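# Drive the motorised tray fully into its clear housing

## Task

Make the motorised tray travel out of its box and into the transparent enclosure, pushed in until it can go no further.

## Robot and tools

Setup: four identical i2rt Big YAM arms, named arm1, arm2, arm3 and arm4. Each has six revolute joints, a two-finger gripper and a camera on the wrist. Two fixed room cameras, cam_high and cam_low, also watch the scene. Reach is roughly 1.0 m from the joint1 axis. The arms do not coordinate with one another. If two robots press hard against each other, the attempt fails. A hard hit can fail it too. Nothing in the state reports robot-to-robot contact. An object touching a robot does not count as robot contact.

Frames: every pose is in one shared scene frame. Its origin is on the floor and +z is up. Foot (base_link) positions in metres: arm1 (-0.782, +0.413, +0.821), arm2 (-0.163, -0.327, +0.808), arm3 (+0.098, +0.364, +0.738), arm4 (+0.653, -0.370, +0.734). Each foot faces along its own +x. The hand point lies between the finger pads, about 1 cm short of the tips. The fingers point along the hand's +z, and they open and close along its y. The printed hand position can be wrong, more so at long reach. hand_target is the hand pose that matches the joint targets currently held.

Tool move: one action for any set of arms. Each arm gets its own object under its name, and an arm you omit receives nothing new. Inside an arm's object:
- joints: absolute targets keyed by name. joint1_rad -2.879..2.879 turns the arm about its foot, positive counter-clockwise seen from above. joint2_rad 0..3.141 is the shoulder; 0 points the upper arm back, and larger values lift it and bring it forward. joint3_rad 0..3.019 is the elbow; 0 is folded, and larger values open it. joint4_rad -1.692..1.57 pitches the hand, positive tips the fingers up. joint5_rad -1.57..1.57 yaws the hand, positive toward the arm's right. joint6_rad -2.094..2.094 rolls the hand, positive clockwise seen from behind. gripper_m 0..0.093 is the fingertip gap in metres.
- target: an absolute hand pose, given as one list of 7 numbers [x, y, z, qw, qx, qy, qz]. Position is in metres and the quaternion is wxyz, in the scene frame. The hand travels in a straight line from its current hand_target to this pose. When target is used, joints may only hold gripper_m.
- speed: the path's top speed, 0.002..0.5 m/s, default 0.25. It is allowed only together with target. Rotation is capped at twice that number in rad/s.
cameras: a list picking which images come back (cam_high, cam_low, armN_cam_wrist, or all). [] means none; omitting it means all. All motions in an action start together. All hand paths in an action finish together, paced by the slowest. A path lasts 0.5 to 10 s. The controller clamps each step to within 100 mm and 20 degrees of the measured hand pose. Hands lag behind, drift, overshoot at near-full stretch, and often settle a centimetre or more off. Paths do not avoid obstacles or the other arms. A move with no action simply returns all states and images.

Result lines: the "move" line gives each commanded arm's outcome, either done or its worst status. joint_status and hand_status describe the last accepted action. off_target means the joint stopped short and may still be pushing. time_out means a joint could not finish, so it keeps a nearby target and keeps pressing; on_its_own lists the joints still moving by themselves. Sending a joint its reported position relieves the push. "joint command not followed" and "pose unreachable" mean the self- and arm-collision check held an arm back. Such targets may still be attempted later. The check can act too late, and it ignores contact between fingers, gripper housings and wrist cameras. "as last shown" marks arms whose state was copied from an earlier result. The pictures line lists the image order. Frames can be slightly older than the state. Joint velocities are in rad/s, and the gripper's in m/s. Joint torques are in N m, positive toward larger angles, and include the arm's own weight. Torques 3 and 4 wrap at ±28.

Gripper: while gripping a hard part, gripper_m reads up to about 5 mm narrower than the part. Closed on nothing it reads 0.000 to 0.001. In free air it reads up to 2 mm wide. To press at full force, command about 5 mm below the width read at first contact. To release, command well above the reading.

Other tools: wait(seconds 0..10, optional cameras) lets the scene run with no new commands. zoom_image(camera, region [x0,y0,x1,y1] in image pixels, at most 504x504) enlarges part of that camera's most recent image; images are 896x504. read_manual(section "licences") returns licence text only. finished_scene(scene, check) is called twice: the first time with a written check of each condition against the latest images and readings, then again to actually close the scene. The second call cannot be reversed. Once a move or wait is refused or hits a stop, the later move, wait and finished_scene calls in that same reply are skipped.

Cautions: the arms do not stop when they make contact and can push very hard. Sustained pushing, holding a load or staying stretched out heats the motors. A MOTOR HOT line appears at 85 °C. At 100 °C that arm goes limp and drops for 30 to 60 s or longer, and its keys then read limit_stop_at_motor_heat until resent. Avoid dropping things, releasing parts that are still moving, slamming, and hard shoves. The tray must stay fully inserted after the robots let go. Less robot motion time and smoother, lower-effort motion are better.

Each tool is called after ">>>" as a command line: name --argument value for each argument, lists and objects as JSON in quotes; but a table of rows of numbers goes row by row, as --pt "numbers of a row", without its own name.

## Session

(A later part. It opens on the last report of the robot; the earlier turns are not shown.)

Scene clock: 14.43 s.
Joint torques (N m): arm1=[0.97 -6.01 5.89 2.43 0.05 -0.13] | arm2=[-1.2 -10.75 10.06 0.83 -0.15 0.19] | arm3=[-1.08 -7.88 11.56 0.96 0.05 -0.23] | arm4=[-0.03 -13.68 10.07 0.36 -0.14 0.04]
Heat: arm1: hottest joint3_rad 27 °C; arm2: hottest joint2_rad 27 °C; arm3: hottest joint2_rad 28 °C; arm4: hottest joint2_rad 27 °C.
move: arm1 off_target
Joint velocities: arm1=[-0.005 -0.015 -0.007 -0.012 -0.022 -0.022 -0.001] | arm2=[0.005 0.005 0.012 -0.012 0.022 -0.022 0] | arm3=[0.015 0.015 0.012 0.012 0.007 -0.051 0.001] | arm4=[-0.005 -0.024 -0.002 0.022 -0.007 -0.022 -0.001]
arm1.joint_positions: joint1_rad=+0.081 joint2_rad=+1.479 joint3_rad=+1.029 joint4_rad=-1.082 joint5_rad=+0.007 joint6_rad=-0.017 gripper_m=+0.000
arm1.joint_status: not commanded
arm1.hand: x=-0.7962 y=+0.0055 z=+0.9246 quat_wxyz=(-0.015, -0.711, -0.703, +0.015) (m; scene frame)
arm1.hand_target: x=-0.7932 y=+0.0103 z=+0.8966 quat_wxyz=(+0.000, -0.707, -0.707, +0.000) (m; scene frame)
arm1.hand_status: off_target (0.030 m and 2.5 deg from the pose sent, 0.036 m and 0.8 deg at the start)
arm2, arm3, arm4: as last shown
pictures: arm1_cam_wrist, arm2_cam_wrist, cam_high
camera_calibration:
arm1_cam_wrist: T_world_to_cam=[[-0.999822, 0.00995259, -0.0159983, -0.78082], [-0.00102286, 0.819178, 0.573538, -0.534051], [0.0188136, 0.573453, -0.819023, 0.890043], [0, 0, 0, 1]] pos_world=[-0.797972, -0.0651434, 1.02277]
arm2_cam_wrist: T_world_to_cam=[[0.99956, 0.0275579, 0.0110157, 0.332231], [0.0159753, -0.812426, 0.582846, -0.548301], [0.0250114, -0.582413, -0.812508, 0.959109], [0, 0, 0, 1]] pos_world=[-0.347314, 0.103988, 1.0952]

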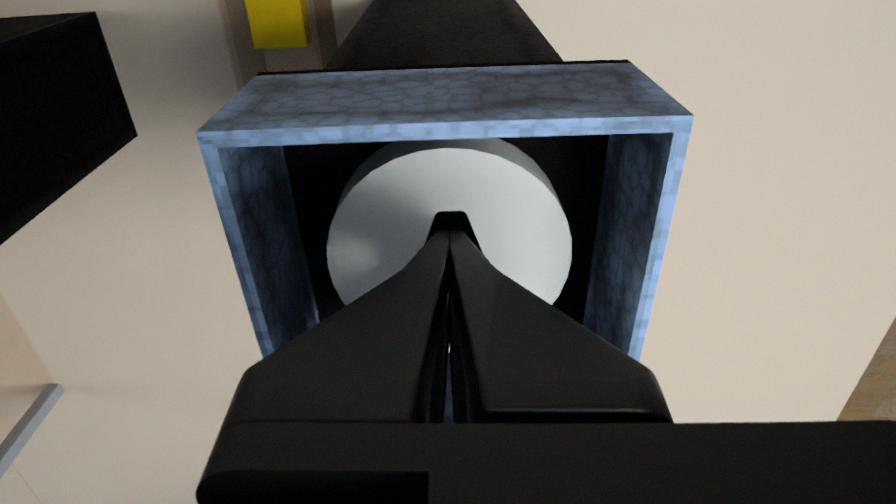

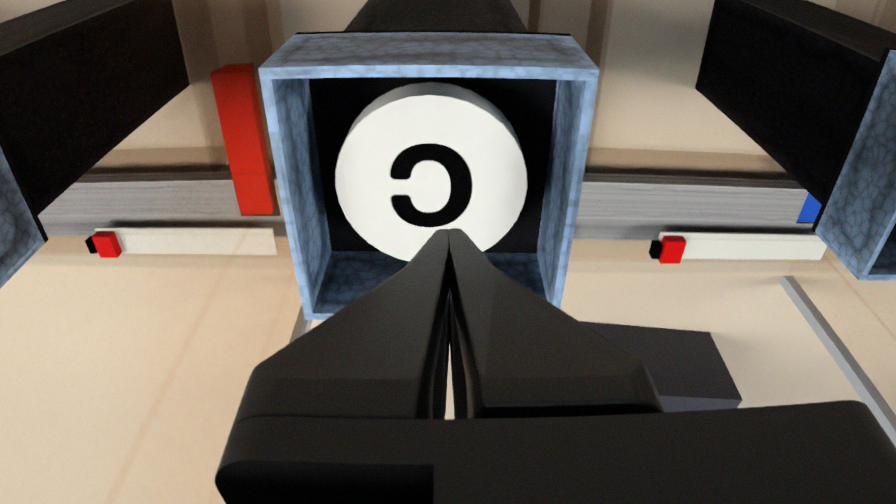

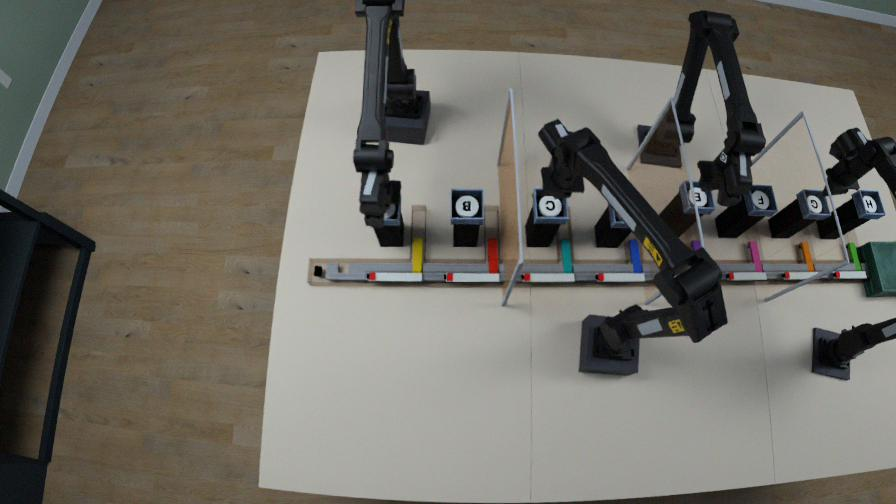

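>>> move --arm1 '{"target": [-0.793, 0.012, 0.85, 0, 0.7071, 0.7071, 0], "speed": 0.1}' --cameras '["arm1_cam_wrist", "cam_high", "arm2_cam_wrist"]'

Scene clock: 15.70 s.
Joint torques (N m): arm1=[0.91 -1.55 3.44 3.08 0.05 -0.13] | arm2=[-1.38 -10.75 10.28 0.87 -0.12 0.21] | arm3=[-1.26 -7.88 11.58 0.95 0.06 -0.23] | arm4=[-0.03 -13.68 10.07 0.35 -0.14 0.04]
Heat: arm1: hottest joint3_rad 27 °C; arm2: hottest joint2_rad 27 °C; arm3: hottest joint2_rad 28 °C; arm4: hottest joint2_rad 27 °C.
move: arm1 off_target
Joint velocities: arm1=[0.015 -0.005 0.002 0.002 -0.022 0.037 0] | arm2=[-0.005 -0.005 0.007 0.007 -0.037 -0.007 0] | arm3=[-0.005 -0.005 0.007 0.012 -0.037 -0.007 0.001] | arm4=[-0.005 -0.005 0.002 -0.007 -0.037 0.007 -0.001]
arm1.joint_positions: joint1_rad=+0.081 joint2_rad=+1.458 joint3_rad=+0.987 joint4_rad=-0.980 joint5_rad=+0.007 joint6_rad=-0.017 gripper_m=+0.000
arm1.joint_status: not commanded
arm1.hand: x=-0.7965 y=-0.0031 z=+0.9196 quat_wxyz=(-0.043, -0.710, -0.701, +0.045) (m; scene frame)
arm1.hand_target: x=-0.7931 y=+0.0208 z=+0.8588 quat_wxyz=(+0.000, -0.707, -0.707, +0.000) (m; scene frame)
arm1.hand_status: off_target (0.071 m and 7.1 deg from the pose sent, 0.075 m and 2.5 deg at the start)
arm2, arm3, arm4: as last shown
pictures: arm1_cam_wrist, arm2_cam_wrist, cam_high
camera_calibration:
arm1_cam_wrist: T_world_to_cam=[[-0.999854, 0.00927797, -0.0143801, -0.782546], [0.000748902, 0.863201, 0.504861, -0.459486], [0.017097, 0.504776, -0.863081, 0.92982], [0, 0, 0, 1]] pos_world=[-0.797985, -0.0654615, 1.02323]
arm2_cam_wrist: T_world_to_cam=[[0.99956, 0.0275579, 0.0110157, 0.332231], [0.0159753, -0.812426, 0.582846, -0.548301], [0.0250114, -0.582413, -0.812508, 0.959109], [0, 0, 0, 1]] pos_world=[-0.347314, 0.103988, 1.0952]

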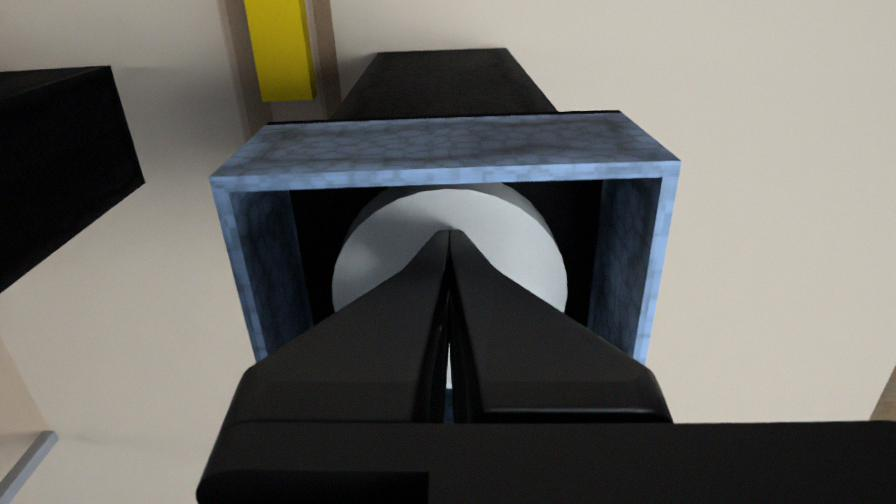

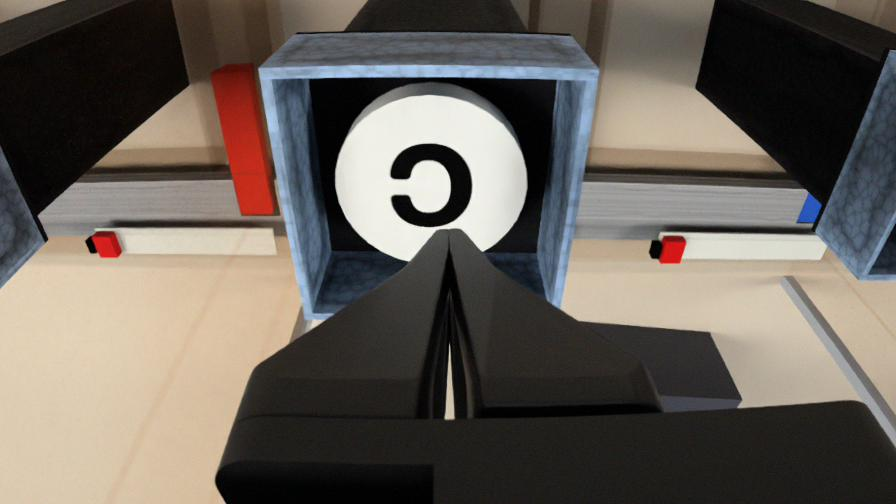

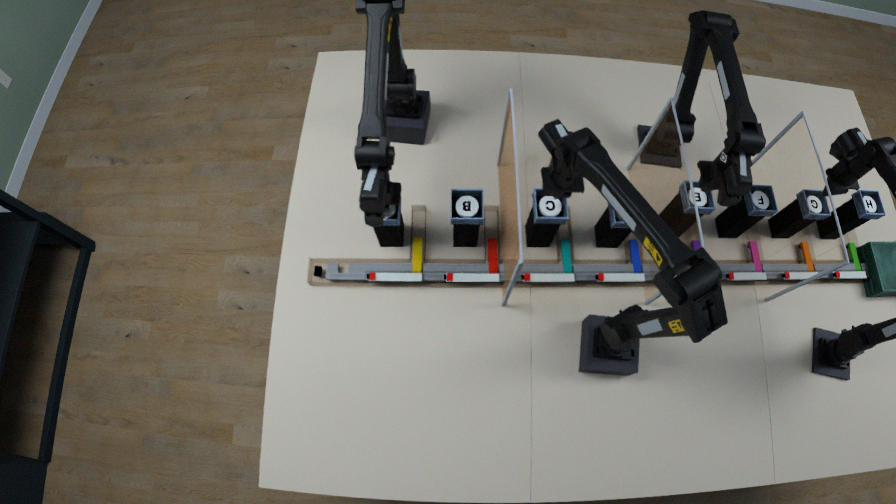

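>>> zoom_image --camera "cam_high" --region '[290, 170, 530, 300]'

Scaled by 2.100 from the camera's 896x504 image, which has a finer 1280x720 frame.

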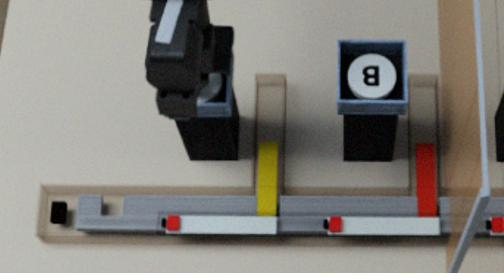

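>>> move --arm1 '{"target": [-0.793, 0.05, 0.825, 0, 0.7071, 0.7071, 0], "speed": 0.15}' --cameras '["arm1_cam_wrist", "cam_high", "arm2_cam_wrist"]'

Scene clock: 17.63 s.
Joint torques (N m): arm1=[0.67 -1.03 1.17 0.62 -0.01 -0.15] | arm2=[-1.67 -10.99 10.06 0.69 -0.13 0.21] | arm3=[-1.2 -7.88 11.55 0.98 0.05 -0.22] | arm4=[-0.09 -13.68 10.09 0.35 -0.13 0.05]
Heat: arm1: hottest joint3_rad 27 °C; arm2: hottest joint2_rad 27 °C; arm3: hottest joint2_rad 28 °C; arm4: hottest joint2_rad 27 °C.
move: arm1 off_target
Joint velocities: arm1=[-0.005 0.005 -0.027 -0.017 0.066 -0.022 -0.001] | arm2=[-0.005 -0.005 -0.017 -0.022 -0.022 0.051 -0.001] | arm3=[-0.005 -0.005 -0.007 0.002 -0.007 -0.022 0] | arm4=[-0.015 -0.015 0.002 -0.012 -0.095 0.007 -0.001]
arm1.joint_positions: joint1_rad=+0.081 joint2_rad=+1.397 joint3_rad=+0.902 joint4_rad=-0.862 joint5_rad=+0.007 joint6_rad=-0.017 gripper_m=+0.000
arm1.joint_status: not commanded
arm1.hand: x=-0.7963 y=+0.0019 z=+0.9161 quat_wxyz=(-0.075, -0.708, -0.698, +0.078) (m; scene frame)
arm1.hand_target: x=-0.7927 y=+0.0578 z=+0.8441 quat_wxyz=(+0.000, -0.708, -0.706, -0.001) (m; scene frame)
arm1.hand_status: off_target (0.103 m and 12.5 deg from the pose sent, 0.109 m and 7.1 deg at the start; pose on its path clipped on 20 of 31 steps)
arm2, arm3, arm4: as last shown
pictures: arm1_cam_wrist, arm2_cam_wrist, cam_high
camera_calibration:
arm1_cam_wrist: T_world_to_cam=[[-0.999885, 0.00867267, -0.0124751, -0.784241], [0.00259047, 0.906369, 0.422478, -0.385159], [0.0149711, 0.422397, -0.906287, 0.962268], [0, 0, 0, 1]] pos_world=[-0.797559, -0.0505617, 1.02503]
arm2_cam_wrist: T_world_to_cam=[[0.99956, 0.0275579, 0.0110157, 0.332231], [0.0159753, -0.812426, 0.582846, -0.548301], [0.0250114, -0.582413, -0.812508, 0.959109], [0, 0, 0, 1]] pos_world=[-0.347314, 0.103988, 1.0952]

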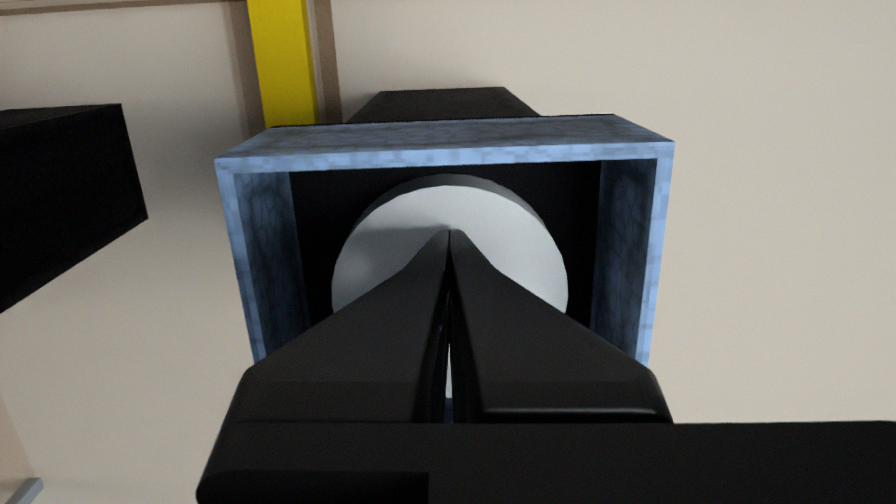

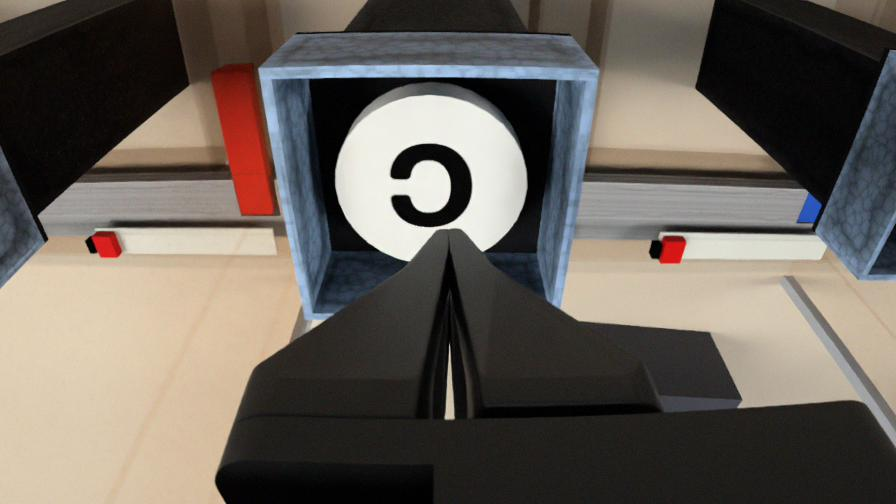

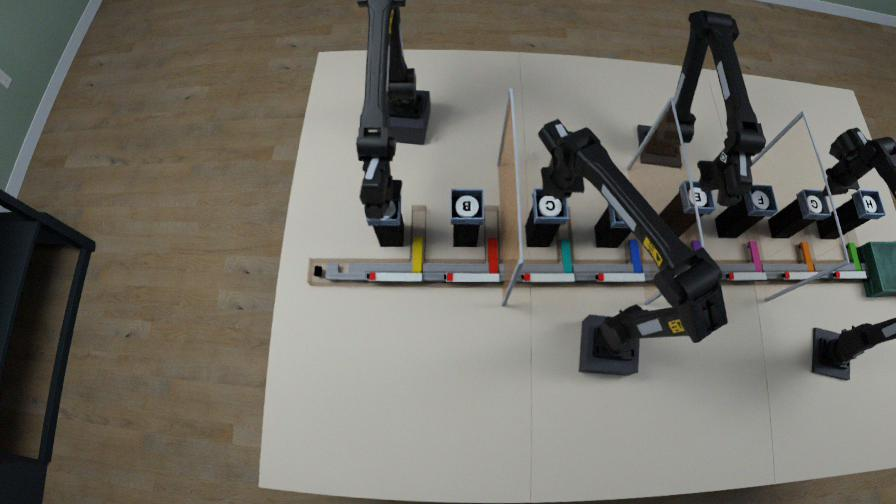

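>>> zoom_image --camera "arm1_cam_wrist" --region '[200, 90, 700, 370]'

Scaled by 1.008 from the camera's 896x504 image, which has a finer 1280x720 frame.

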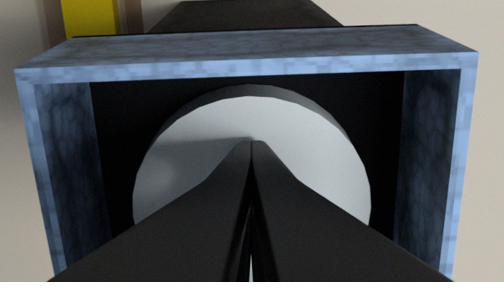

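>>> move --arm1 '{"joints": {"joint2_rad": 1.64, "joint3_rad": 0.84, "joint4_rad": -1.05}}' --cameras '["arm1_cam_wrist", "cam_high", "arm2_cam_wrist"]'

Scene clock: 22.50 s.
Joint torques (N m): arm1=[0.67 2.26 -0.76 -0.83 0 -0.15] | arm2=[-1.08 -11.58 10.18 0.76 -0.18 0.21] | arm3=[-1.14 -7.88 11.55 0.98 0.06 -0.23] | arm4=[-0.09 -13.74 10.07 0.35 -0.13 0.04]
Heat: arm1: hottest joint3_rad 27 °C; arm2: hottest joint2_rad 27 °C; arm3: hottest joint2_rad 28 °C; arm4: hottest joint2_rad 28 °C.
move: arm1 time_out
Joint velocities: arm1=[-0.005 -0.005 -0.007 0.012 0.022 -0.037 -0.001] | arm2=[0.015 -0.005 0.002 -0.002 -0.037 0.007 0] | arm3=[-0.015 -0.005 0.007 0.012 0.066 0.066 0] | arm4=[-0.005 -0.005 -0.017 -0.002 -0.037 0.051 0.001]
arm1.joint_positions: joint1_rad=+0.081 joint2_rad=+1.474 joint3_rad=+0.986 joint4_rad=-1.007 joint5_rad=+0.007 joint6_rad=-0.017 gripper_m=+0.000
arm1.joint_status: joint2_rad time_out (moved +0.077 of +0.243); joint3_rad time_out (moved +0.084 of -0.062); the others done
arm1.on_its_own: joint2_rad reads +1.474 and still pushes toward +1.640 since a time_out; joint3_rad reads +0.986 and still pushes toward +0.863 since a time_out
arm1.hand: x=-0.7962 y=+0.0045 z=+0.9125 quat_wxyz=(-0.028, -0.711, -0.702, +0.029) (m; scene frame)
arm1.hand_target: x=-0.7918 y=+0.0871 z=+0.8204 quat_wxyz=(+0.086, -0.702, -0.701, -0.092) (m; scene frame)
arm1.hand_status: not commanded
arm2, arm3, arm4: as last shown
pictures: arm1_cam_wrist, arm2_cam_wrist, cam_high
camera_calibration:
arm1_cam_wrist: T_world_to_cam=[[-0.999837, 0.00962409, -0.0152566, -0.781635], [-0.000185814, 0.84024, 0.542214, -0.497193], [0.0180375, 0.542129, -0.840102, 0.899486], [0, 0, 0, 1]] pos_world=[-0.797825, -0.062353, 1.01332]
arm2_cam_wrist: T_world_to_cam=[[0.99956, 0.0275579, 0.0110157, 0.332231], [0.0159753, -0.812426, 0.582846, -0.548301], [0.0250114, -0.582413, -0.812508, 0.959109], [0, 0, 0, 1]] pos_world=[-0.347314, 0.103988, 1.0952]

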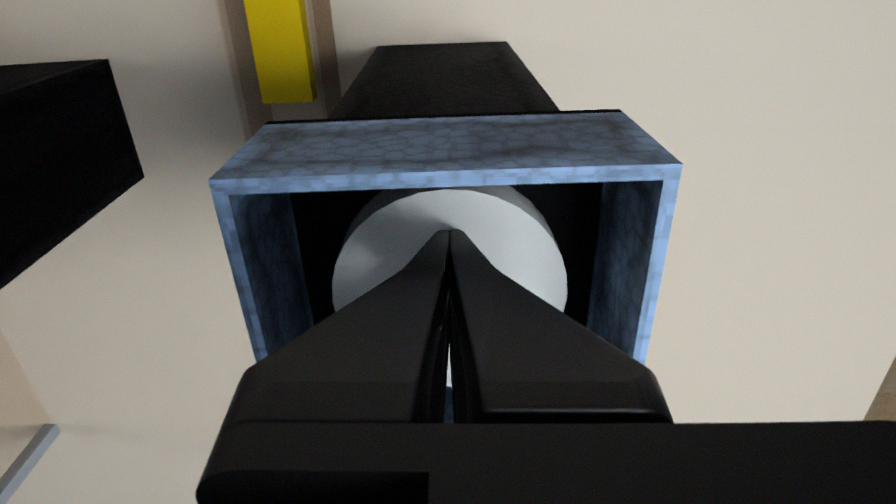

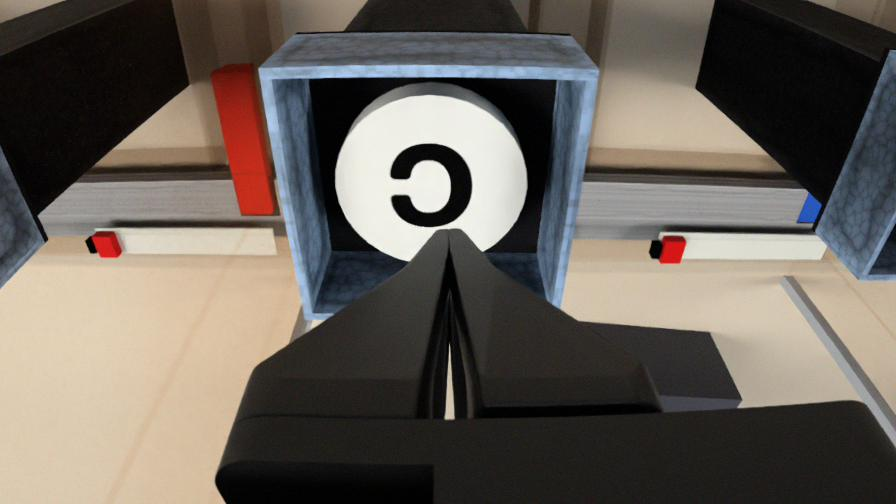

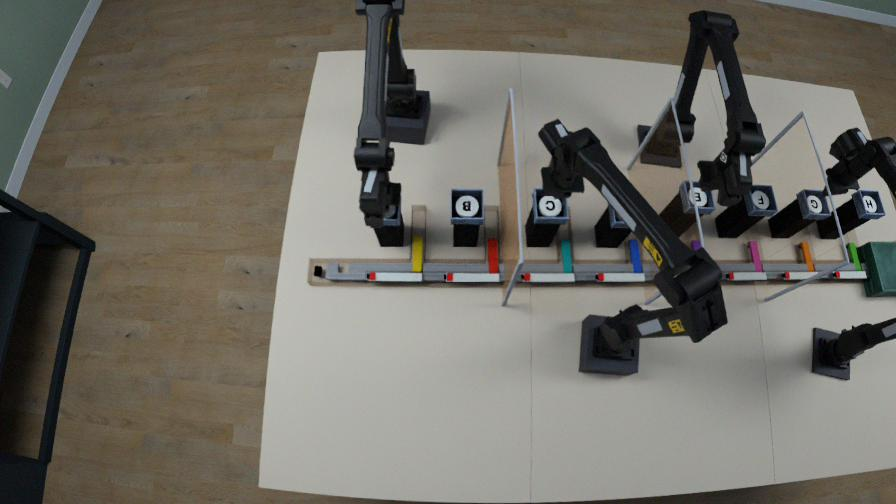

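>>> move --cameras '["arm3_cam_wrist", "arm4_cam_wrist", "cam_low"]'

>>> zoom_image --camera "cam_low" --region '[40, 180, 540, 350]'

Scene clock: 22.67 s.
Joint torques (N m): arm1=[0.79 2.61 -0.77 -0.77 0 -0.15] | arm2=[-1.61 -11.4 10.15 0.8 -0.19 0.2] | arm3=[-1.2 -7.88 11.56 0.95 0.05 -0.22] | arm4=[-0.03 -13.74 10.07 0.35 -0.14 0.05]
Heat: arm1: hottest joint3_rad 27 °C; arm2: hottest joint2_rad 27 °C; arm3: hottest joint2_rad 28 °C; arm4: hottest joint2_rad 28 °C.
Joint velocities: arm1=[0.005 -0.005 0.007 -0.007 0.037 0.022 0.001] | arm2=[-0.015 0.024 0.007 -0.007 0.051 -0.051 0] | arm3=[-0.015 -0.005 -0.012 -0.017 0.022 -0.037 -0.001] | arm4=[-0.015 -0.015 0.002 -0.012 -0.066 0.022 0]
arm1.joint_positions: joint1_rad=+0.081 joint2_rad=+1.474 joint3_rad=+0.987 joint4_rad=-1.007 joint5_rad=+0.007 joint6_rad=-0.017 gripper_m=+0.000
arm1.joint_status: joint2_rad time_out (moved +0.077 of +0.243); joint3_rad time_out (moved +0.084 of -0.062); the others done
arm1.on_its_own: joint2_rad reads +1.474 and still pushes toward +1.640 since a time_out; joint3_rad reads +0.987 and still pushes toward +0.863 since a time_out
arm1.hand: x=-0.7962 y=+0.0044 z=+0.9125 quat_wxyz=(-0.028, -0.711, -0.702, +0.029) (m; scene frame)
arm1.hand_target: x=-0.7918 y=+0.0870 z=+0.8204 quat_wxyz=(+0.086, -0.702, -0.701, -0.092) (m; scene frame)
arm1.hand_status: not commanded
arm2.joint_positions: joint1_rad=+0.575 joint2_rad=+1.392 joint3_rad=+1.175 joint4_rad=-1.341 joint5_rad=-0.006 joint6_rad=+0.452 gripper_m=+0.001
arm2.joint_status: not commanded
arm2.hand: x=-0.3459 y=+0.0262 z=+0.9938 quat_wxyz=(-0.003, +0.714, -0.700, -0.005) (m; scene frame)
arm2.hand_target: x=-0.3442 y=+0.0321 z=+0.9851 quat_wxyz=(+0.000, +0.707, -0.707, +0.000) (m; scene frame)
arm2.hand_status: not commanded
arm3.joint_positions: joint1_rad=+0.036 joint2_rad=+1.074 joint3_rad=+1.059 joint4_rad=-1.542 joint5_rad=+0.007 joint6_rad=-0.020 gripper_m=+0.000
arm3.joint_status: not commanded
arm3.hand: x=+0.0841 y=+0.0745 z=+0.9784 quat_wxyz=(-0.001, -0.712, -0.702, -0.001) (m; scene frame)
arm3.hand_target: x=+0.0841 y=+0.0702 z=+0.9759 quat_wxyz=(+0.000, -0.707, -0.707, +0.000) (m; scene frame)
arm3.hand_status: not commanded
arm4.joint_positions: joint1_rad=+0.505 joint2_rad=+1.584 joint3_rad=+1.575 joint4_rad=-1.568 joint5_rad=+0.002 joint6_rad=+0.253 gripper_m=+0.000
arm4.joint_status: not commanded
arm4.hand: x=+0.5255 y=+0.0896 z=+0.9882 quat_wxyz=(+0.003, +0.714, -0.701, +0.007) (m; scene frame)
arm4.hand_target: x=+0.5281 y=+0.0937 z=+0.9897 quat_wxyz=(+0.000, +0.707, -0.707, +0.000) (m; scene frame)
arm4.hand_status: not commanded
pictures: arm3_cam_wrist, arm4_cam_wrist, cam_low
camera_calibration:
arm3_cam_wrist: T_world_to_cam=[[-0.999871, 0.0147483, -0.00637239, 0.0883735], [0.00812658, 0.806425, 0.59128, -0.636392], [0.0138592, 0.591152, -0.806441, 0.871614], [0, 0, 0, 1]] pos_world=[0.0814539, -0.00335699, 1.07975]
arm4_cam_wrist: T_world_to_cam=[[0.999621, 0.0215335, 0.0171516, -0.545714], [0.0068317, -0.797577, 0.603179, -0.523723], [0.0266682, -0.602833, -0.797421, 0.952578], [0, 0, 0, 1]] pos_world=[0.523682, 0.168288, 1.08486]

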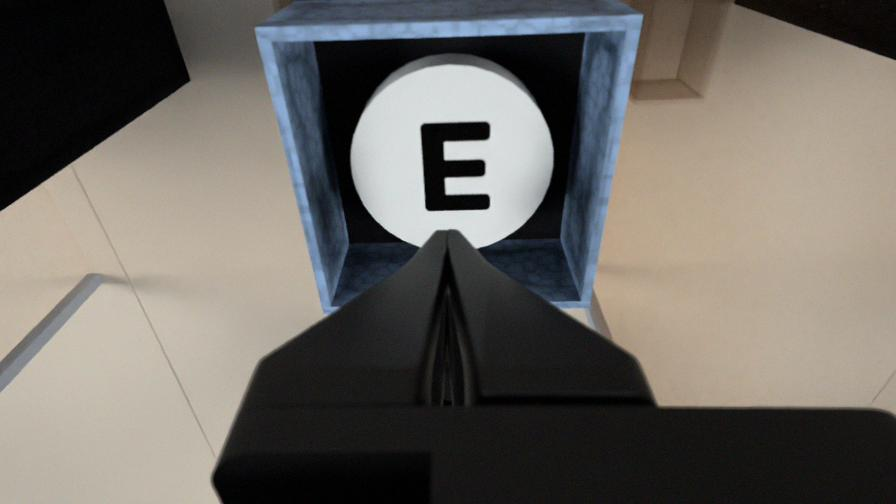

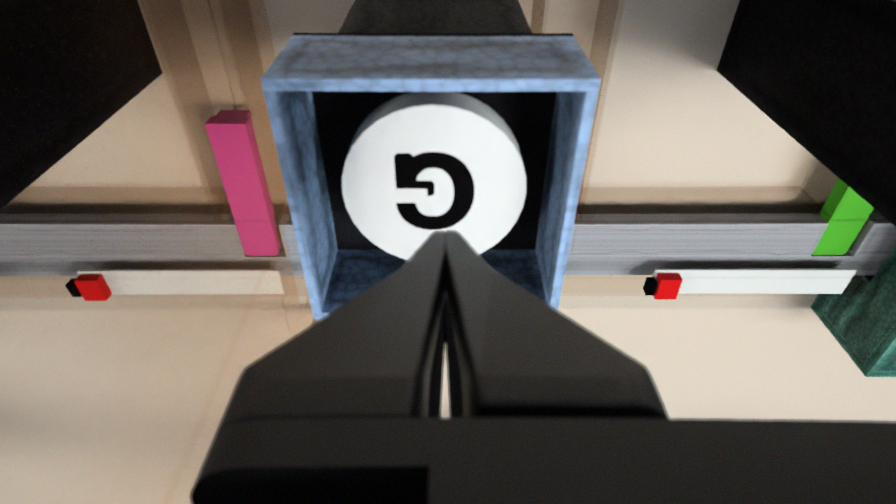

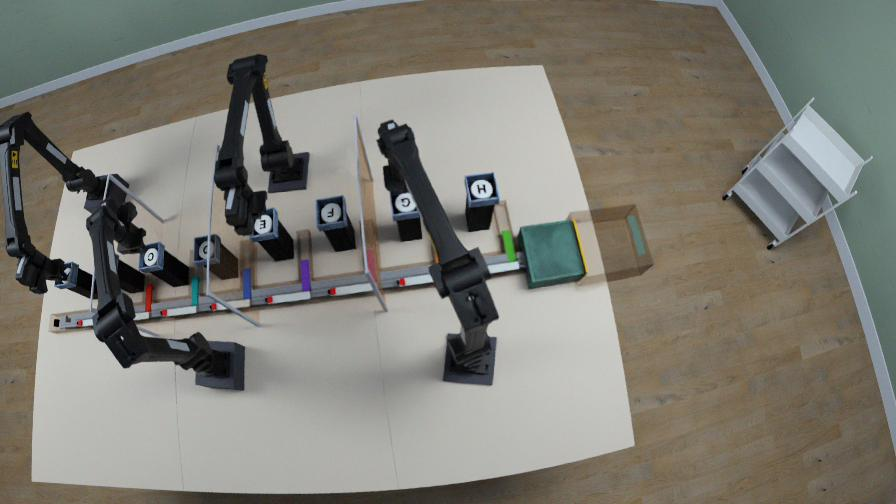

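Scaled by 1.008 from the camera's 896x504 image, which has a finer 1280x720 frame.

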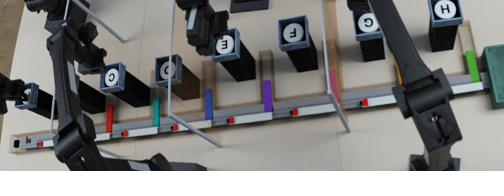

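>>> move --arm1 '{"joints": {"joint2_rad": 1.76, "joint3_rad": 0.77, "joint4_rad": -1.07}}' --cameras '["arm1_cam_wrist", "cam_high", "cam_low"]'

>>> zoom_image --camera "cam_high" --region '[290, 170, 530, 300]'

Scene clock: 25.37 s.
Joint torques (N m): arm1=[0.79 7.82 -2.97 0.91 -0.02 -0.15] | arm2=[-1.44 -11.11 10.11 0.73 -0.15 0.19] | arm3=[-1.14 -7.82 11.56 0.98 0.06 -0.22] | arm4=[-0.03 -13.74 10.09 0.35 -0.13 0.04]
Heat: arm1: hottest joint3_rad 27 °C; arm2: hottest joint2_rad 27 °C; arm3: hottest joint2_rad 28 °C; arm4: hottest joint2_rad 28 °C.
move: arm1 time_out
Joint velocities: arm1=[0.005 -0.024 -0.002 0.012 -0.022 0.037 0.001] | arm2=[0.005 -0.015 -0.002 -0.002 0.037 0.022 0] | arm3=[0.015 -0.005 -0.017 0.002 0.022 -0.007 0] | arm4=[0.005 -0.015 -0.012 -0.002 0.007 0.007 0.001]
arm1.joint_positions: joint1_rad=+0.081 joint2_rad=+1.516 joint3_rad=+1.028 joint4_rad=-1.068 joint5_rad=+0.007 joint6_rad=-0.017 gripper_m=+0.000
arm1.joint_status: joint2_rad time_out (moved +0.042 of +0.286); joint3_rad time_out (moved +0.041 of -0.217); the others done
arm1.on_its_own: joint2_rad reads +1.516 and still pushes toward +1.760 since a time_out; joint3_rad reads +1.028 and still pushes toward +0.874 since a time_out (your +0.770 is given up)
arm1.hand: x=-0.7962 y=+0.0036 z=+0.9100 quat_wxyz=(-0.006, -0.711, -0.703, +0.007) (m; scene frame)
arm1.hand_target: x=-0.7911 y=+0.1039 z=+0.7882 quat_wxyz=(+0.130, -0.694, -0.694, -0.138) (m; scene frame)
arm1.hand_status: not commanded
arm2, arm3, arm4: as last shown
pictures: arm1_cam_wrist, cam_high, cam_low
camera_calibration:
arm1_cam_wrist: T_world_to_cam=[[-0.999813, 0.0101761, -0.0164636, -0.780558], [-0.00157054, 0.805166, 0.593048, -0.542263], [0.0192909, 0.592963, -0.804999, 0.866671], [0, 0, 0, 1]] pos_world=[-0.797983, -0.0693488, 1.00641]

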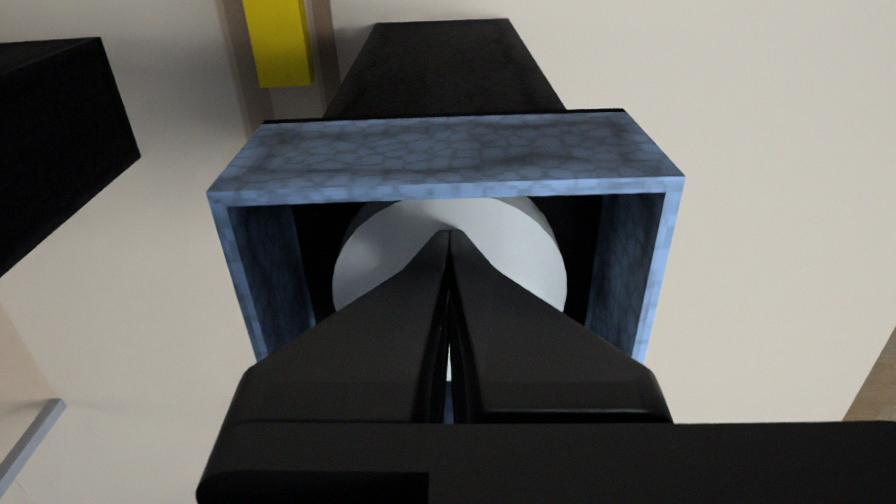

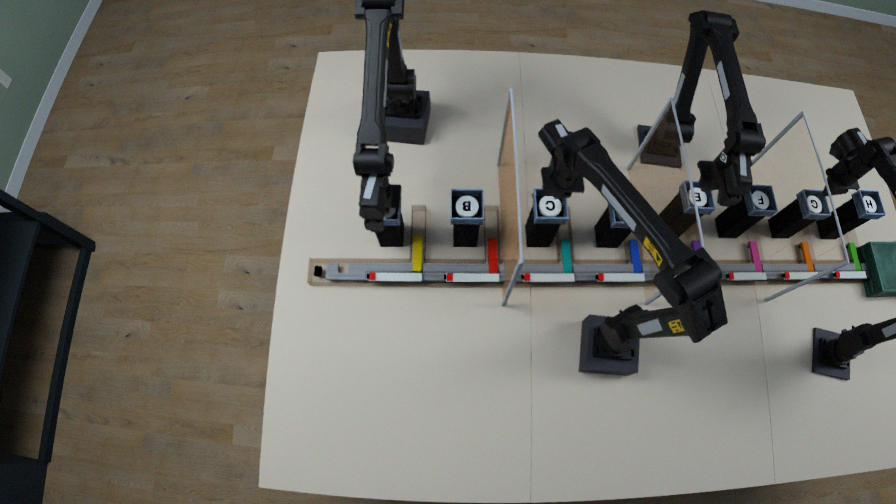

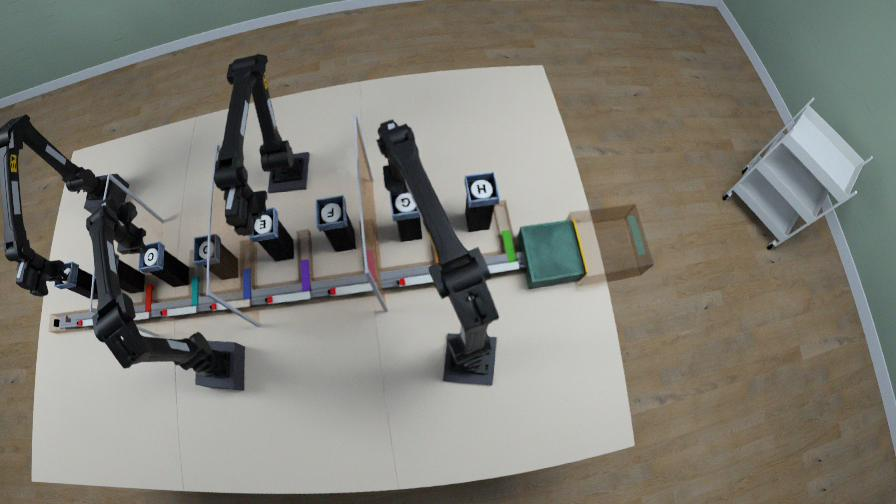

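Scaled by 2.100 from the camera's 896x504 image, which has a finer 1280x720 frame.

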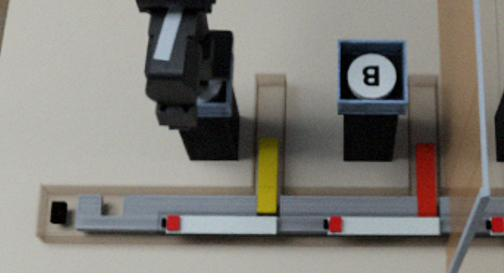

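>>> move --cameras '["arm1_cam_wrist", "cam_high"]'

>>> zoom_image --camera "cam_high" --region '[290, 170, 530, 300]'

>>> zoom_image --camera "arm1_cam_wrist" --region '[200, 0, 700, 280]'

Scene clock: 25.73 s.
Joint torques (N m): arm1=[0.79 7.77 -2.96 0.92 -0.01 -0.14] | arm2=[-1.44 -10.81 10.11 0.69 -0.16 0.2] | arm3=[-1.26 -7.94 11.56 0.96 0.05 -0.22] | arm4=[-0.09 -13.68 10.07 0.36 -0.14 0.04]
Heat: arm1: hottest joint3_rad 27 °C; arm2: hottest joint2_rad 27 °C; arm3: hottest joint2_rad 28 °C; arm4: hottest joint2_rad 28 °C.
Joint velocities: arm1=[0.005 -0.005 -0.002 -0.007 -0.022 0.022 0] | arm2=[-0.015 -0.005 -0.017 -0.007 -0.007 -0.007 0] | arm3=[-0.015 -0.005 -0.012 -0.007 -0.022 0.007 0] | arm4=[-0.015 -0.005 -0.002 0.002 0.022 0.081 0]
arm1.joint_positions: joint1_rad=+0.081 joint2_rad=+1.516 joint3_rad=+1.028 joint4_rad=-1.068 joint5_rad=+0.007 joint6_rad=-0.017 gripper_m=+0.000
arm1.joint_status: joint2_rad time_out (moved +0.042 of +0.286); joint3_rad time_out (moved +0.041 of -0.217); the others done
arm1.on_its_own: joint2_rad reads +1.516 and still pushes toward +1.760 since a time_out; joint3_rad reads +1.028 and still pushes toward +0.874 since a time_out (your +0.770 is given up)
arm1.hand: x=-0.7962 y=+0.0037 z=+0.9100 quat_wxyz=(-0.006, -0.711, -0.703, +0.007) (m; scene frame)
arm1.hand_target: x=-0.7911 y=+0.1040 z=+0.7883 quat_wxyz=(+0.130, -0.694, -0.694, -0.138) (m; scene frame)
arm1.hand_status: not commanded
arm2.joint_positions: joint1_rad=+0.575 joint2_rad=+1.392 joint3_rad=+1.175 joint4_rad=-1.341 joint5_rad=-0.006 joint6_rad=+0.452 gripper_m=+0.001
arm2.joint_status: not commanded
arm2.hand: x=-0.3459 y=+0.0262 z=+0.9938 quat_wxyz=(-0.003, +0.714, -0.700, -0.005) (m; scene frame)
arm2.hand_target: x=-0.3442 y=+0.0321 z=+0.9851 quat_wxyz=(+0.000, +0.707, -0.707, +0.000) (m; scene frame)
arm2.hand_status: not commanded
arm3.joint_positions: joint1_rad=+0.036 joint2_rad=+1.074 joint3_rad=+1.059 joint4_rad=-1.542 joint5_rad=+0.007 joint6_rad=-0.020 gripper_m=+0.000
arm3.joint_status: not commanded
arm3.hand: x=+0.0841 y=+0.0745 z=+0.9784 quat_wxyz=(-0.001, -0.712, -0.702, -0.001) (m; scene frame)
arm3.hand_target: x=+0.0841 y=+0.0702 z=+0.9759 quat_wxyz=(+0.000, -0.707, -0.707, +0.000) (m; scene frame)
arm3.hand_status: not commanded
arm4.joint_positions: joint1_rad=+0.505 joint2_rad=+1.584 joint3_rad=+1.575 joint4_rad=-1.568 joint5_rad=+0.002 joint6_rad=+0.253 gripper_m=+0.000
arm4.joint_status: not commanded
arm4.hand: x=+0.5255 y=+0.0896 z=+0.9882 quat_wxyz=(+0.003, +0.714, -0.701, +0.007) (m; scene frame)
arm4.hand_target: x=+0.5281 y=+0.0937 z=+0.9897 quat_wxyz=(+0.000, +0.707, -0.707, +0.000) (m; scene frame)
arm4.hand_status: not commanded
pictures: arm1_cam_wrist, cam_high
camera_calibration:
arm1_cam_wrist: T_world_to_cam=[[-0.999813, 0.0101798, -0.016471, -0.78055], [-0.00157933, 0.804939, 0.593355, -0.542623], [0.0192983, 0.59327, -0.804772, 0.866413], [0, 0, 0, 1]] pos_world=[-0.797981, -0.0692919, 1.00638]

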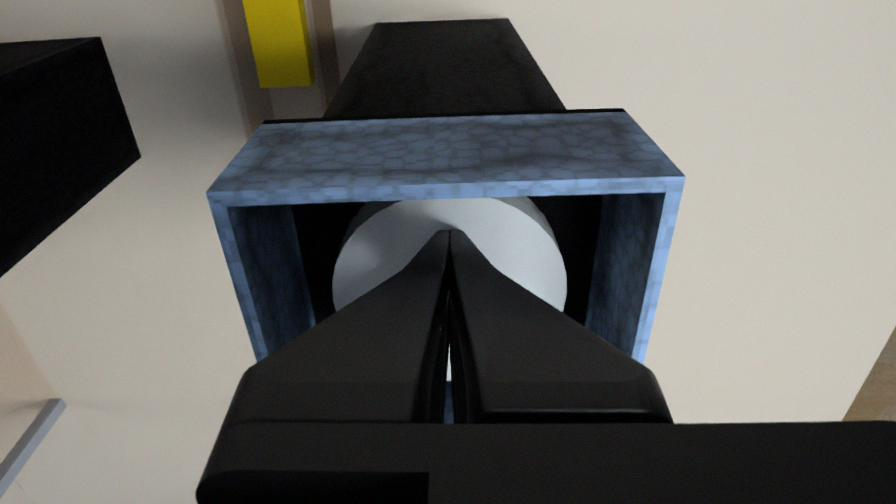

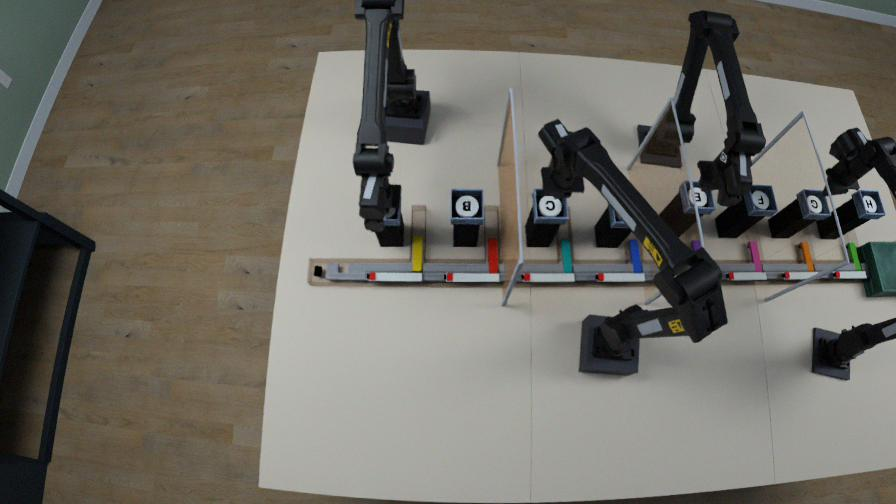

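Scaled by 2.100 from the camera's 896x504 image, which has a finer 1280x720 frame.

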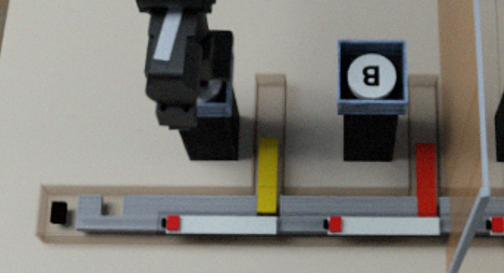

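Scaled by 1.008 from the camera's 896x504 image, which has a finer 1280x720 frame.

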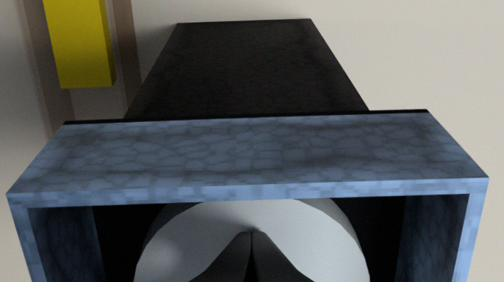

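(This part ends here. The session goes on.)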